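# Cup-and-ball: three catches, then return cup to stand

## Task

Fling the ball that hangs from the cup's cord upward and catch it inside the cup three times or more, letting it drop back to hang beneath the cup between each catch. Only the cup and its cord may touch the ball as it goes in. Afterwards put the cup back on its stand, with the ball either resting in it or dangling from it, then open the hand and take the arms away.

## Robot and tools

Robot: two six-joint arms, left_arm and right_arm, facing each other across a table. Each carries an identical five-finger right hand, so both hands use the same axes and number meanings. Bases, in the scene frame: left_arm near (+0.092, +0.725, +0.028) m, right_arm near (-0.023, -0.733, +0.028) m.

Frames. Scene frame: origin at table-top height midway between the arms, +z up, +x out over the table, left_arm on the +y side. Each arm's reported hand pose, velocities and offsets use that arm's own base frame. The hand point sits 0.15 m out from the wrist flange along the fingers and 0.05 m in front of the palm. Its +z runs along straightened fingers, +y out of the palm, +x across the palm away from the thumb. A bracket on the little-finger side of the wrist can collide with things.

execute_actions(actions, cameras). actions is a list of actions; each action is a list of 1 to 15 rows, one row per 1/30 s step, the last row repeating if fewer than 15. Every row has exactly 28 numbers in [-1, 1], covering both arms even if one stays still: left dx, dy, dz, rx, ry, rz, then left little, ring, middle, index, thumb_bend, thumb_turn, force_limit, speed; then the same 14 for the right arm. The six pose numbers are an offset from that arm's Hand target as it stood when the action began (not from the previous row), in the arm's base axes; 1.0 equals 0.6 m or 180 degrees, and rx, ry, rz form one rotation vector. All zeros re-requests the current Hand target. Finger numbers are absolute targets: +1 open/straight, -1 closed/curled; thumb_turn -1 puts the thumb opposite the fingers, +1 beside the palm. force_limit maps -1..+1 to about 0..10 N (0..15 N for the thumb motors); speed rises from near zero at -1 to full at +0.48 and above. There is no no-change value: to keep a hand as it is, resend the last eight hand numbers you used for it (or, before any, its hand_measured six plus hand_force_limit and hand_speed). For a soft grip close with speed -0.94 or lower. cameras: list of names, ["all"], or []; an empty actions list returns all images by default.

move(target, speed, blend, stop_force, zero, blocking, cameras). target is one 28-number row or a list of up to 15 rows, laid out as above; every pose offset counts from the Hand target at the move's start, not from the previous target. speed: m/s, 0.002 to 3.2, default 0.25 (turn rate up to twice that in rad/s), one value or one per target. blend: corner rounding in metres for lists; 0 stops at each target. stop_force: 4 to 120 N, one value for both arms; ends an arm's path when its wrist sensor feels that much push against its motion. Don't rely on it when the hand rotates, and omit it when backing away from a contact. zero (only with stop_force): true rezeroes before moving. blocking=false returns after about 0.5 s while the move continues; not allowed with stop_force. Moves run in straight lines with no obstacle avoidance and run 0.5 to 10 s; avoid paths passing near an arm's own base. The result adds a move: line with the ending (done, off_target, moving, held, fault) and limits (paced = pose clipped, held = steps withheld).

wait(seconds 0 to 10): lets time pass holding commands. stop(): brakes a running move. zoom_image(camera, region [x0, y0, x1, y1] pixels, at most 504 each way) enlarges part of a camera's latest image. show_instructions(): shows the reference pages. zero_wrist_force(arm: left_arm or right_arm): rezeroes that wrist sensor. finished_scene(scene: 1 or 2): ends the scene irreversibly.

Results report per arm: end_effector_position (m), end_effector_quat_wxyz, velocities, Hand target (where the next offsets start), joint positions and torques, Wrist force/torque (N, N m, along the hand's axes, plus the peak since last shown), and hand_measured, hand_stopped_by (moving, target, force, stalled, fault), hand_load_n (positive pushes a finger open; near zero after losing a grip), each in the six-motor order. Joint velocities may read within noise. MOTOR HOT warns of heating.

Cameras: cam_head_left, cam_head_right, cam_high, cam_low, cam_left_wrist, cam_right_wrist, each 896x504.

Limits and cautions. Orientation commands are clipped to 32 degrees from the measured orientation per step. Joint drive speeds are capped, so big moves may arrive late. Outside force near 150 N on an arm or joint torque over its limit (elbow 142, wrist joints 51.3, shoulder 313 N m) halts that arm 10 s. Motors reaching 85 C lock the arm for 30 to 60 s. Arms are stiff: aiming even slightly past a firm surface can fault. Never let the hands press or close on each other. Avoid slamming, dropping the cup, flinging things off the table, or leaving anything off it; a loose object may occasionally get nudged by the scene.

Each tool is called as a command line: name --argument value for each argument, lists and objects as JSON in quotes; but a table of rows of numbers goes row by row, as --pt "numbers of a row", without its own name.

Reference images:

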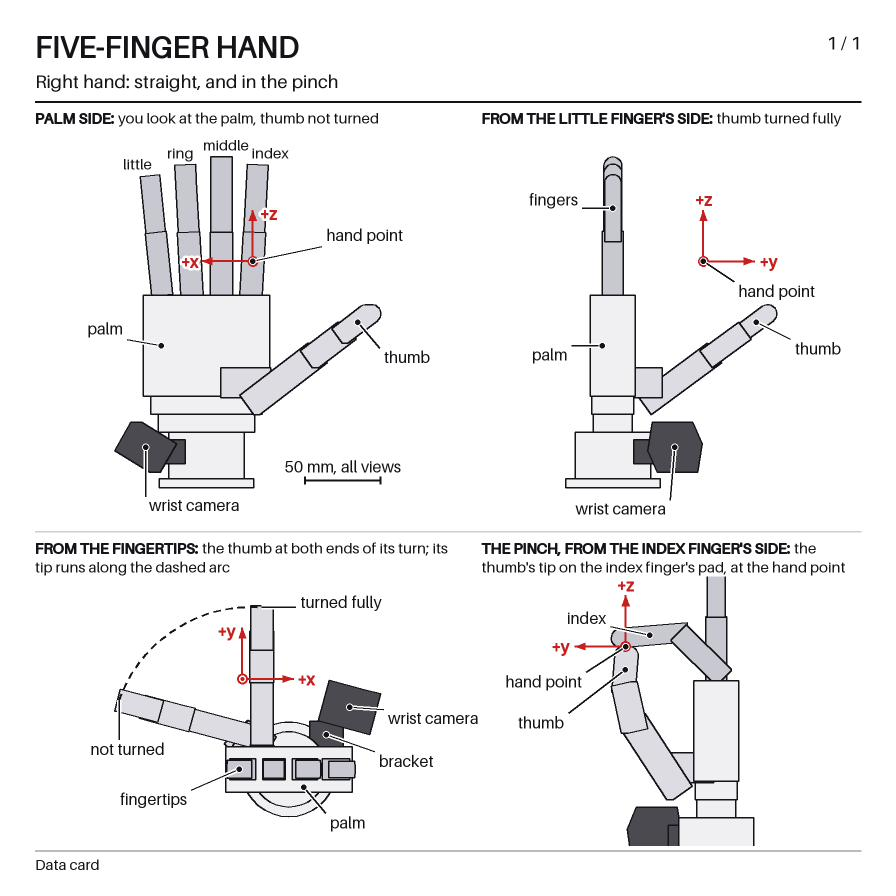

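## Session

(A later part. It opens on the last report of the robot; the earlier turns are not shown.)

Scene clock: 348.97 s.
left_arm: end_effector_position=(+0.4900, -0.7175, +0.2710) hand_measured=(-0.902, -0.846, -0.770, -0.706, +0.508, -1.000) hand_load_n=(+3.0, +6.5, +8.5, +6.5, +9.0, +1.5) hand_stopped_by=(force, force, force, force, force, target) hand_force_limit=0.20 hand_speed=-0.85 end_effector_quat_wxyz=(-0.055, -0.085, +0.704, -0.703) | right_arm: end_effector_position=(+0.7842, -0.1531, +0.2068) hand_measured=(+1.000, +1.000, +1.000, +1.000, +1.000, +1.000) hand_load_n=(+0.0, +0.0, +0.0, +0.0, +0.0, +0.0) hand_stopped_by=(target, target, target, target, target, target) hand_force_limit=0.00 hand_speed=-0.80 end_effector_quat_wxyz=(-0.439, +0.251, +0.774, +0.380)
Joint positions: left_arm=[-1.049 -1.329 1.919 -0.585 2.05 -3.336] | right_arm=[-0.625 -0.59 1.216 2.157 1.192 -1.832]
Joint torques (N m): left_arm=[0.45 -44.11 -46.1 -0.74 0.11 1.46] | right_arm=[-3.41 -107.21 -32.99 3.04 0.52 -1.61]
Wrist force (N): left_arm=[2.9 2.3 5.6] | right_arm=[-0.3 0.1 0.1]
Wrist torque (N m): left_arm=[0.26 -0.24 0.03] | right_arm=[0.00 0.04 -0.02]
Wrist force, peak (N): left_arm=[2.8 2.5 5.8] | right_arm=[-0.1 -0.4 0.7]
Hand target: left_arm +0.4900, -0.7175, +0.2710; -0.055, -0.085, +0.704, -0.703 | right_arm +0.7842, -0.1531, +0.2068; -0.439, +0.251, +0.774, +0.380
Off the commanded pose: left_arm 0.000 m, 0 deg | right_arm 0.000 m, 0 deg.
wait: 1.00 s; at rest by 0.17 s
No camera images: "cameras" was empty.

move --pt "0 0 0.2 0 0 0 -0.99 -0.99 -0.99 -0.99 -0.99 -1 0.2 -0.85 0 0 0 0 0 0 1 1 1 1 1 1 0 -0.8" --pt "-0.1 0.4 0.35 0 0 0 -0.99 -0.99 -0.99 -0.99 -0.99 -1 0.2 -0.85 0 0 0 0 0 0 1 1 1 1 1 1 0 -0.8" --speed '[0.08,0.12]' --blend 0.02 --cameras '["all"]'

Scene clock: 392.57 s.
left_arm: end_effector_position=(+0.4300, -0.4776, +0.4809) hand_measured=(-0.902, -0.846, -0.770, -0.706, +0.508, -1.000) hand_load_n=(+6.0, +9.5, +8.0, +0.0, +9.5, +1.0) hand_stopped_by=(force, force, force, force, force, target) hand_force_limit=0.20 hand_speed=-0.85 end_effector_quat_wxyz=(-0.055, -0.085, +0.704, -0.703) | right_arm: end_effector_position=(+0.7842, -0.1531, +0.2068) hand_measured=(+1.000, +1.000, +1.000, +1.000, +1.000, +1.000) hand_load_n=(+0.0, +0.0, -0.5, +0.0, +0.0, +0.0) hand_stopped_by=(target, target, target, target, target, target) hand_force_limit=0.00 hand_speed=-0.80 end_effector_quat_wxyz=(-0.439, +0.251, +0.774, +0.380)
Joint positions: left_arm=[-0.881 -1.805 1.998 -0.186 2.218 -3.335] | right_arm=[-0.625 -0.59 1.216 2.157 1.192 -1.832]
Joint torques (N m): left_arm=[14.23 -30.9 -33 -1.27 1.88 3.93] | right_arm=[-3.46 -107.62 -33.55 3.15 0.65 -1.75]
Wrist force (N): left_arm=[0.9 4.2 0.1] | right_arm=[-0.4 0.0 0.4]
Wrist torque (N m): left_arm=[0.52 -0.50 -0.61] | right_arm=[-0.02 0.04 -0.02]
Wrist force, peak (N): left_arm=[1.2 6.7 5.3] | right_arm=[-0.5 -0.5 0.5]
Hand target: left_arm +0.4300, -0.4775, +0.4810; -0.055, -0.085, +0.704, -0.703 | right_arm +0.7842, -0.1531, +0.2068; -0.439, +0.251, +0.774, +0.380
Off the commanded pose: left_arm 0.000 m, 0 deg | right_arm 0.000 m, 0 deg.
move: done
camera_calibration:
cam_left_wrist: T_world_to_cam=[[-0.459552, 0.00655776, -0.888127, 0.621578], [0.753445, 0.532333, -0.385931, 0.11895], [0.470248, -0.84651, -0.249575, -0.370534], [0, 0, 0, 1]] pos_world=[0.370268, -0.381058, 0.505471]

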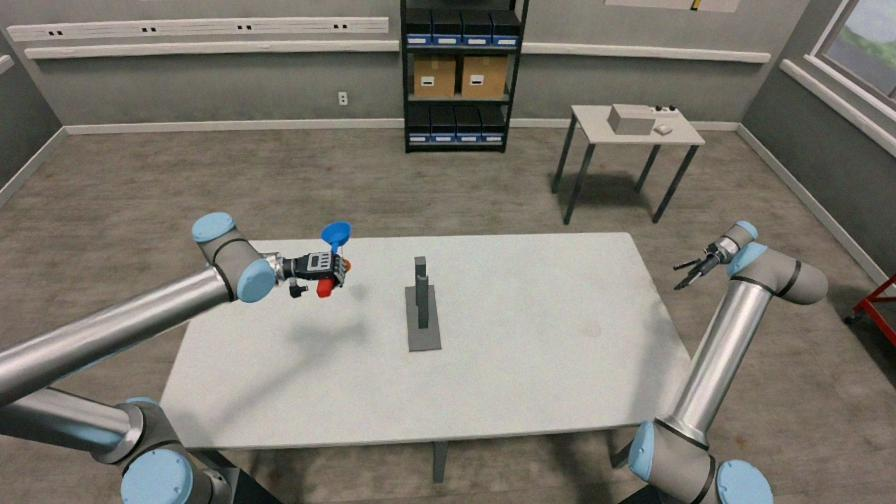

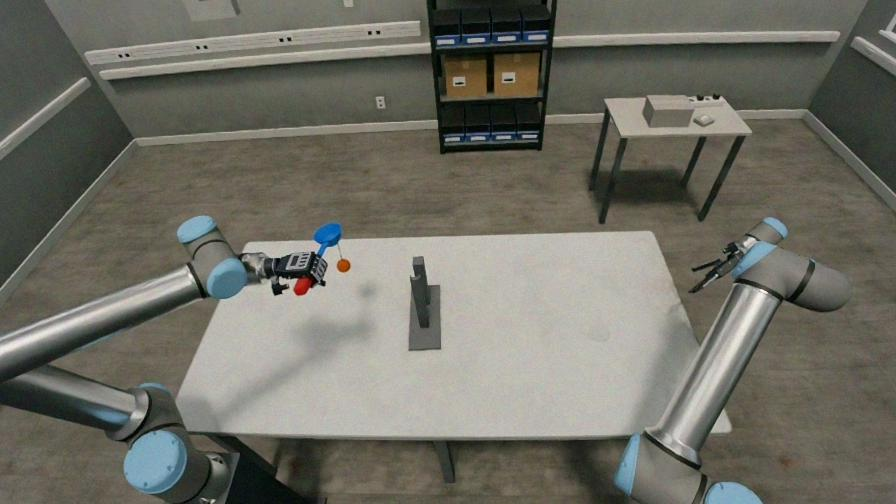

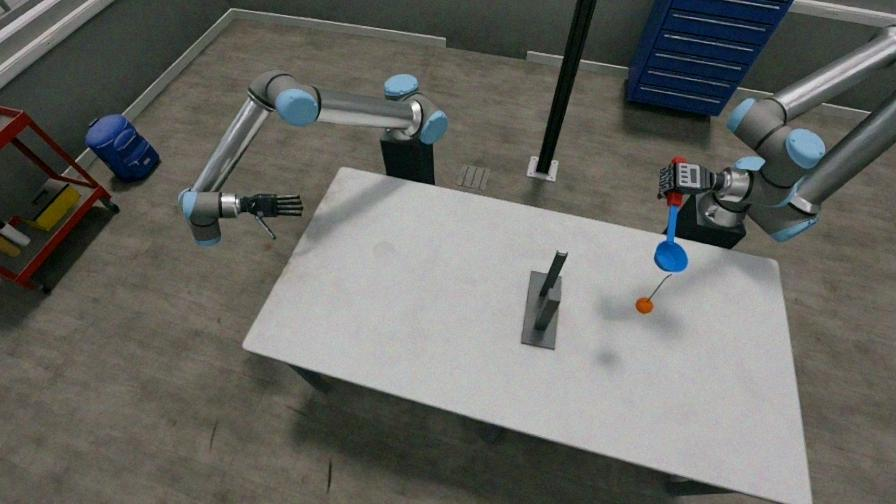

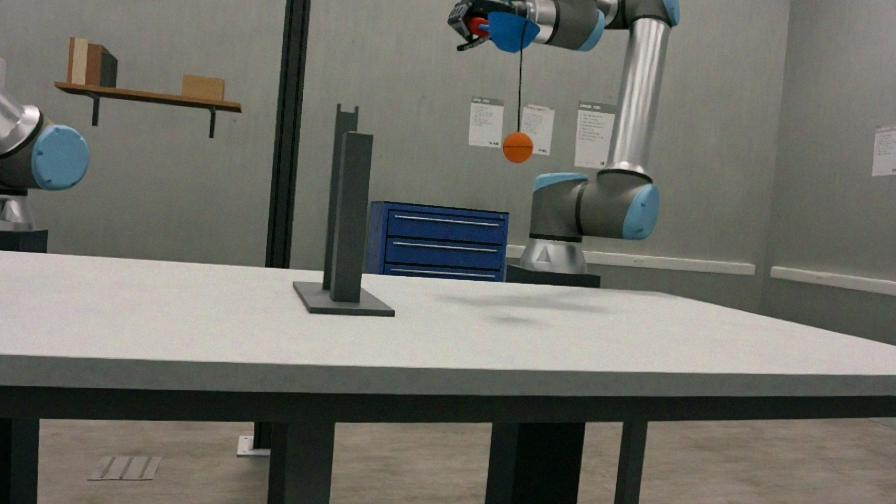

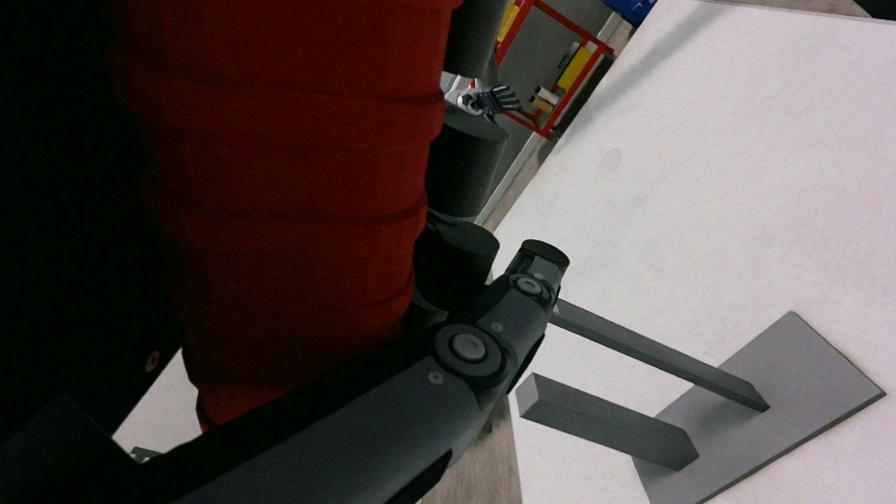

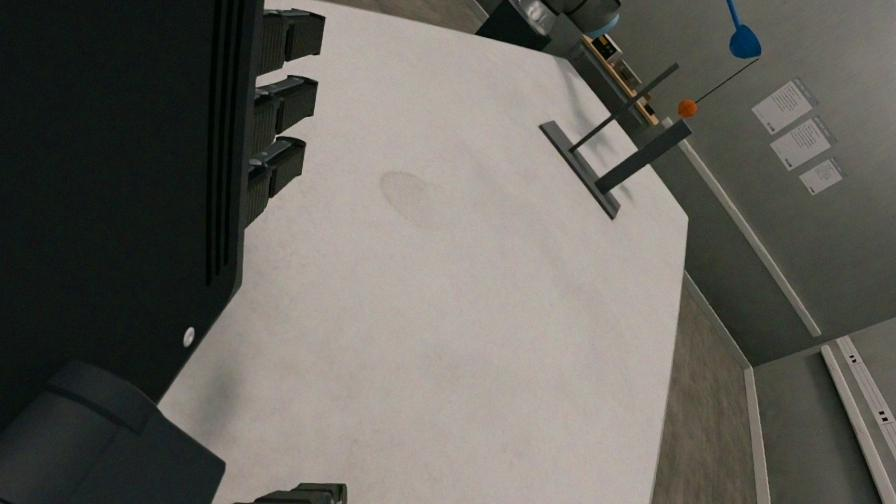

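move --target '[0,0,0,0,0,0,-1,-1,-1,-1,-1,-1,0.5,-0.85,0,0,0,0,0,0,1,1,1,1,1,1,0,-0.8]' --speed 0.1 --cameras '["cam_left_wrist", "cam_low", "cam_high", "cam_head_left", "cam_head_right"]'

zoom_image --camera "cam_low" --region '[430, 0, 610, 180]'

zoom_image --camera "cam_high" --region '[600, 130, 780, 330]'

zoom_image --camera "cam_head_left" --region '[240, 200, 400, 320]'

zoom_image --camera "cam_head_right" --region '[240, 200, 400, 320]'

Scene clock: 409.57 s.
left_arm: end_effector_position=(+0.4300, -0.4775, +0.4810) hand_measured=(-0.912, -0.846, -0.770, -0.774, +0.500, -1.000) hand_load_n=(+8.5, +4.0, +7.5, +8.0, +12.0, +1.0) hand_stopped_by=(force, force, force, force, force, target) hand_force_limit=0.50 hand_speed=-0.85 end_effector_quat_wxyz=(-0.055, -0.085, +0.704, -0.703) | right_arm: end_effector_position=(+0.7842, -0.1531, +0.2068) hand_measured=(+1.000, +1.000, +1.000, +1.000, +1.000, +1.000) hand_load_n=(+0.0, +0.0, +0.0, +0.0, +0.0, +0.0) hand_stopped_by=(target, target, target, target, target, target) hand_force_limit=0.00 hand_speed=-0.80 end_effector_quat_wxyz=(-0.439, +0.251, +0.774, +0.380)
Joint positions: left_arm=[-0.881 -1.805 1.998 -0.186 2.218 -3.335] | right_arm=[-0.625 -0.59 1.216 2.157 1.192 -1.832]
Joint torques (N m): left_arm=[11.93 -30.24 -34.65 -1.11 1.62 3.99] | right_arm=[-3.14 -107.7 -33.17 3.17 0.65 -1.93]
Wrist force (N): left_arm=[0.4 4.1 0.5] | right_arm=[-0.4 -0.1 0.2]
Wrist torque (N m): left_arm=[0.48 -0.43 -0.66] | right_arm=[-0.02 0.04 -0.03]
Wrist force, peak (N): left_arm=[0.8 4.6 0.5] | right_arm=[-0.9 0.0 0.4]
Hand target: left_arm +0.4300, -0.4775, +0.4810; -0.055, -0.085, +0.704, -0.703 | right_arm +0.7842, -0.1531, +0.2068; -0.439, +0.251, +0.774, +0.380
Off the commanded pose: left_arm 0.000 m, 0 deg | right_arm 0.000 m, 0 deg.
move: done
camera_calibration:
cam_left_wrist: T_world_to_cam=[[-0.459552, 0.00655776, -0.888127, 0.621578], [0.753445, 0.532333, -0.385931, 0.118897], [0.470248, -0.84651, -0.249575, -0.370449], [0, 0, 0, 1]] pos_world=[0.370268, -0.380958, 0.505471]
Images, in order (width x height): cam_head_left 896x504, cam_head_right 896x504, cam_high 896x504, cam_low 896x504, cam_left_wrist 896x504.

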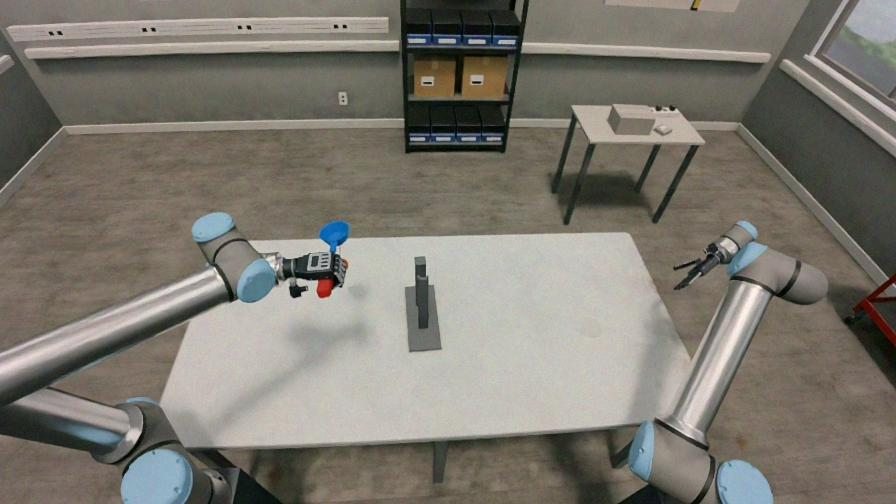

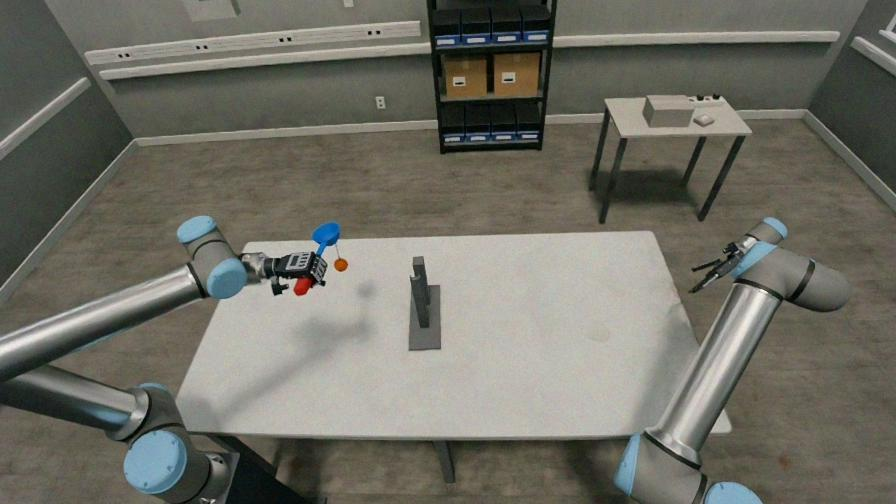

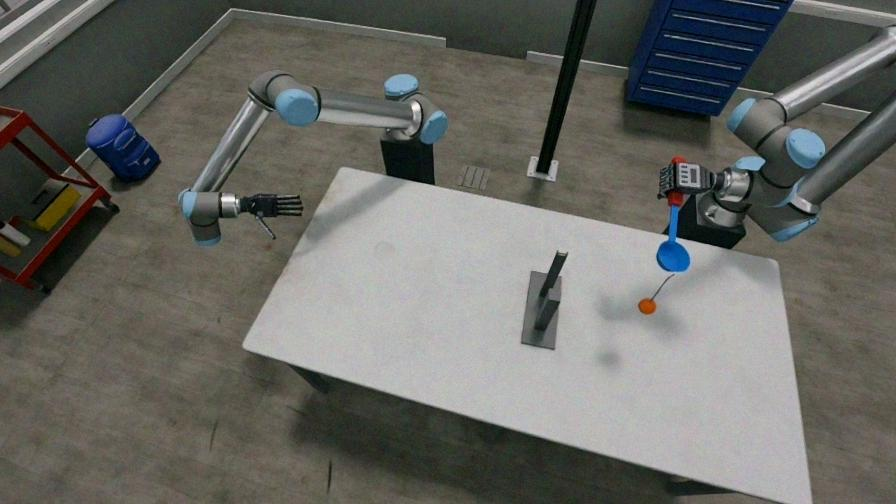

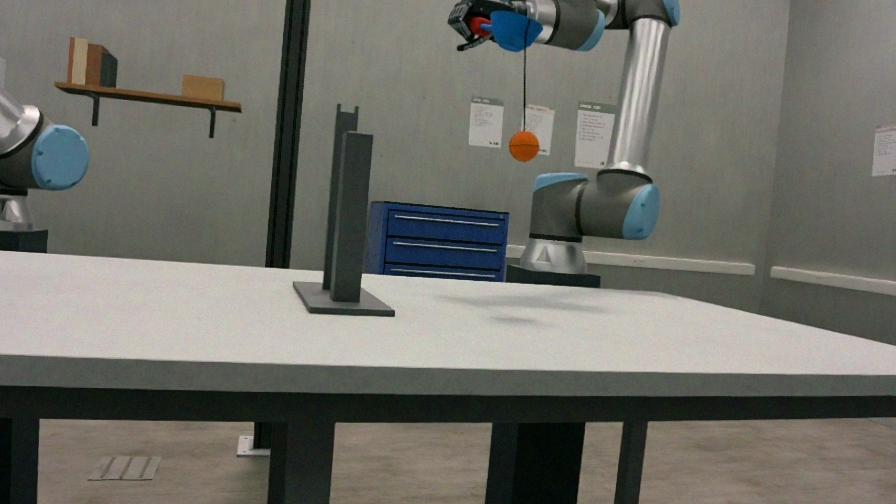

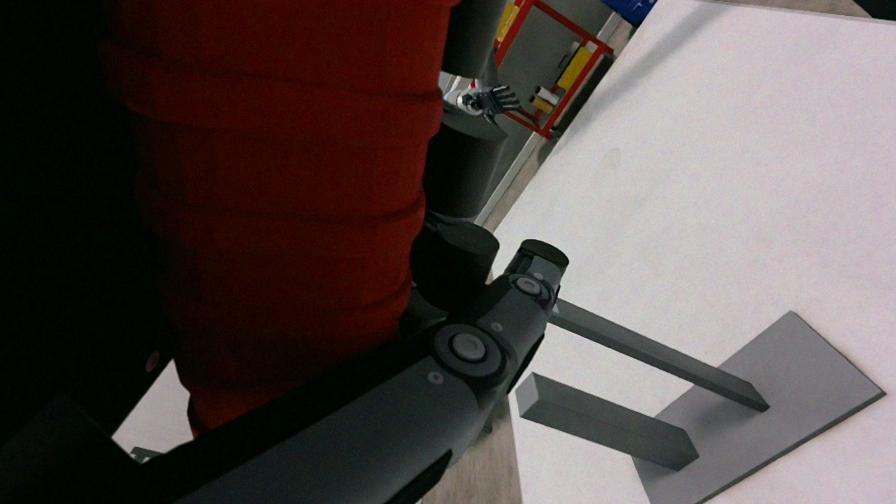

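Scaled by 2.800.

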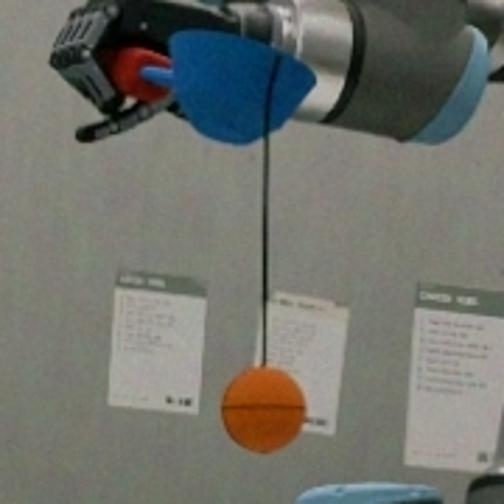

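Scaled by 2.520.

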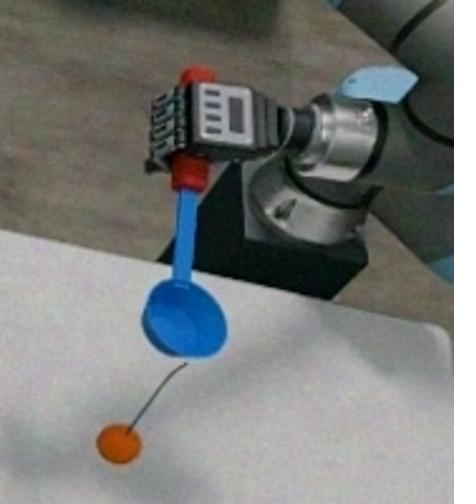

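Scaled by 3.150.

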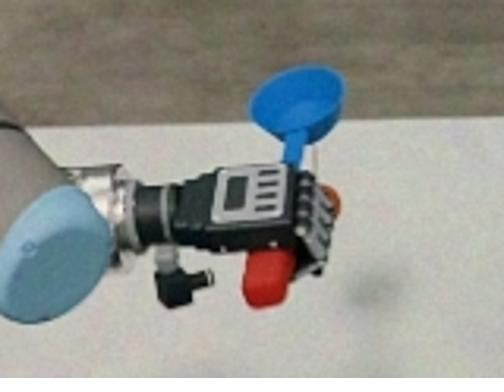

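Scaled by 3.150.

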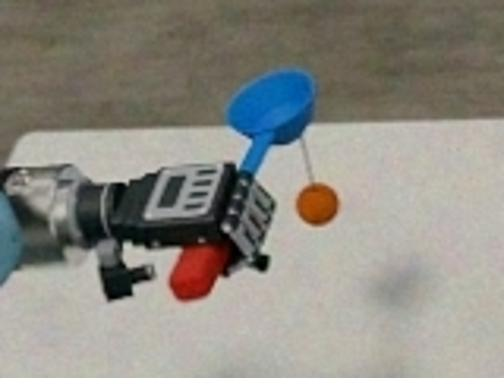

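move --target '[0,0,0,0.061,0,0,-1,-1,-1,-1,-1,-1,0.5,-0.85,0,0,0,0,0,0,1,1,1,1,1,1,0,-0.8]' --speed 0.1 --cameras '["cam_low", "cam_high", "cam_right_wrist"]'

zoom_image --camera "cam_low" --region '[430, 0, 610, 180]'

zoom_image --camera "cam_right_wrist" --region '[640, 0, 800, 130]'

Scene clock: 485.17 s.
left_arm: end_effector_position=(+0.4300, -0.4775, +0.4810) hand_measured=(-0.912, -0.846, -0.770, -0.774, +0.500, -1.000) hand_load_n=(+8.0, +4.0, +7.5, +9.5, +11.5, +1.5) hand_stopped_by=(force, force, force, force, force, target) hand_force_limit=0.50 hand_speed=-0.85 end_effector_quat_wxyz=(-0.046, -0.089, +0.768, -0.633) | right_arm: end_effector_position=(+0.7842, -0.1531, +0.2068) hand_measured=(+1.000, +1.000, +1.000, +1.000, +1.000, +1.000) hand_load_n=(+0.0, +0.0, +0.0, +0.0, +0.0, +0.0) hand_stopped_by=(target, target, target, target, target, target) hand_force_limit=0.00 hand_speed=-0.80 end_effector_quat_wxyz=(-0.439, +0.251, +0.774, +0.380)
Joint positions: left_arm=[-0.907 -1.754 1.877 0.117 2.178 -3.192] | right_arm=[-0.625 -0.59 1.216 2.157 1.192 -1.832]
Joint torques (N m): left_arm=[-16.61 -14.66 -56.61 1.1 -1.94 3.87] | right_arm=[-2.78 -108.88 -33.67 3.31 0.86 -1.82]
Wrist force (N): left_arm=[0.8 3.8 1.2] | right_arm=[-0.6 -0.5 0.2]
Wrist torque (N m): left_arm=[0.42 -0.33 -0.61] | right_arm=[-0.10 0.08 -0.05]
Wrist force, peak (N): left_arm=[1.0 4.6 0.6] | right_arm=[-0.7 -0.6 0.5]
Hand target: left_arm +0.4300, -0.4775, +0.4810; -0.046, -0.089, +0.768, -0.633 | right_arm +0.7842, -0.1531, +0.2068; -0.439, +0.251, +0.774, +0.380
Off the commanded pose: left_arm 0.000 m, 0 deg | right_arm 0.000 m, 0 deg.
move: done
Images, in order (width x height): cam_high 896x504, cam_low 896x504, cam_right_wrist 896x504.

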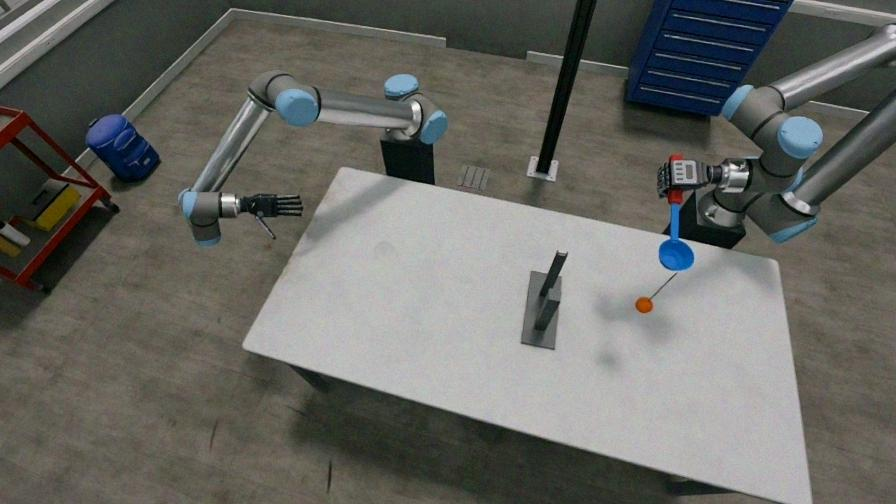

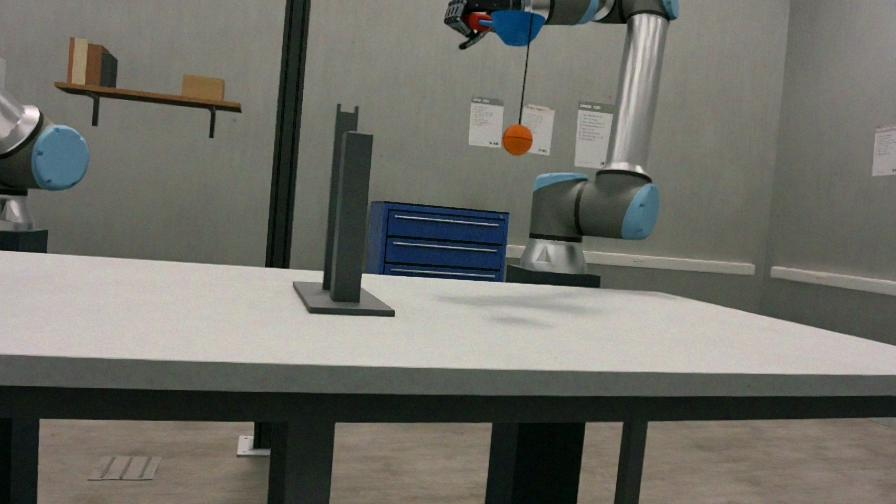

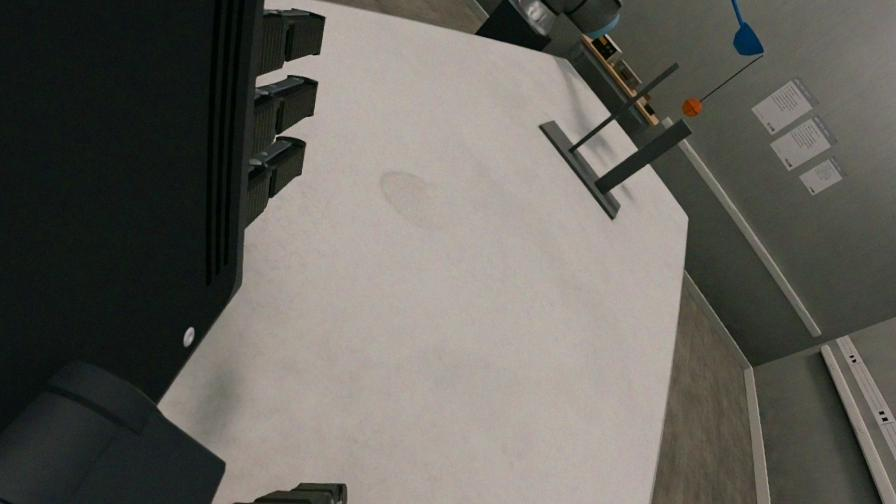

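Scaled by 2.800.

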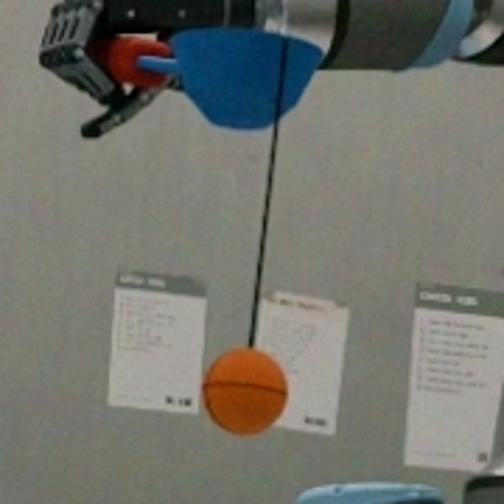

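Scaled by 3.150.

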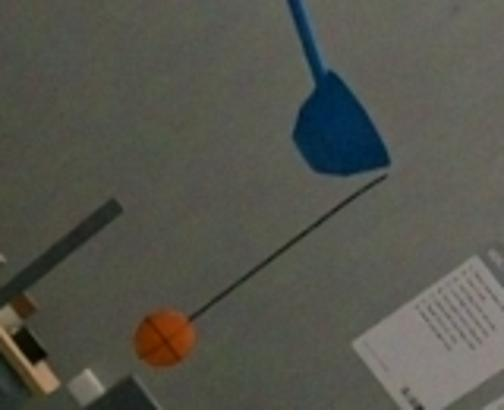

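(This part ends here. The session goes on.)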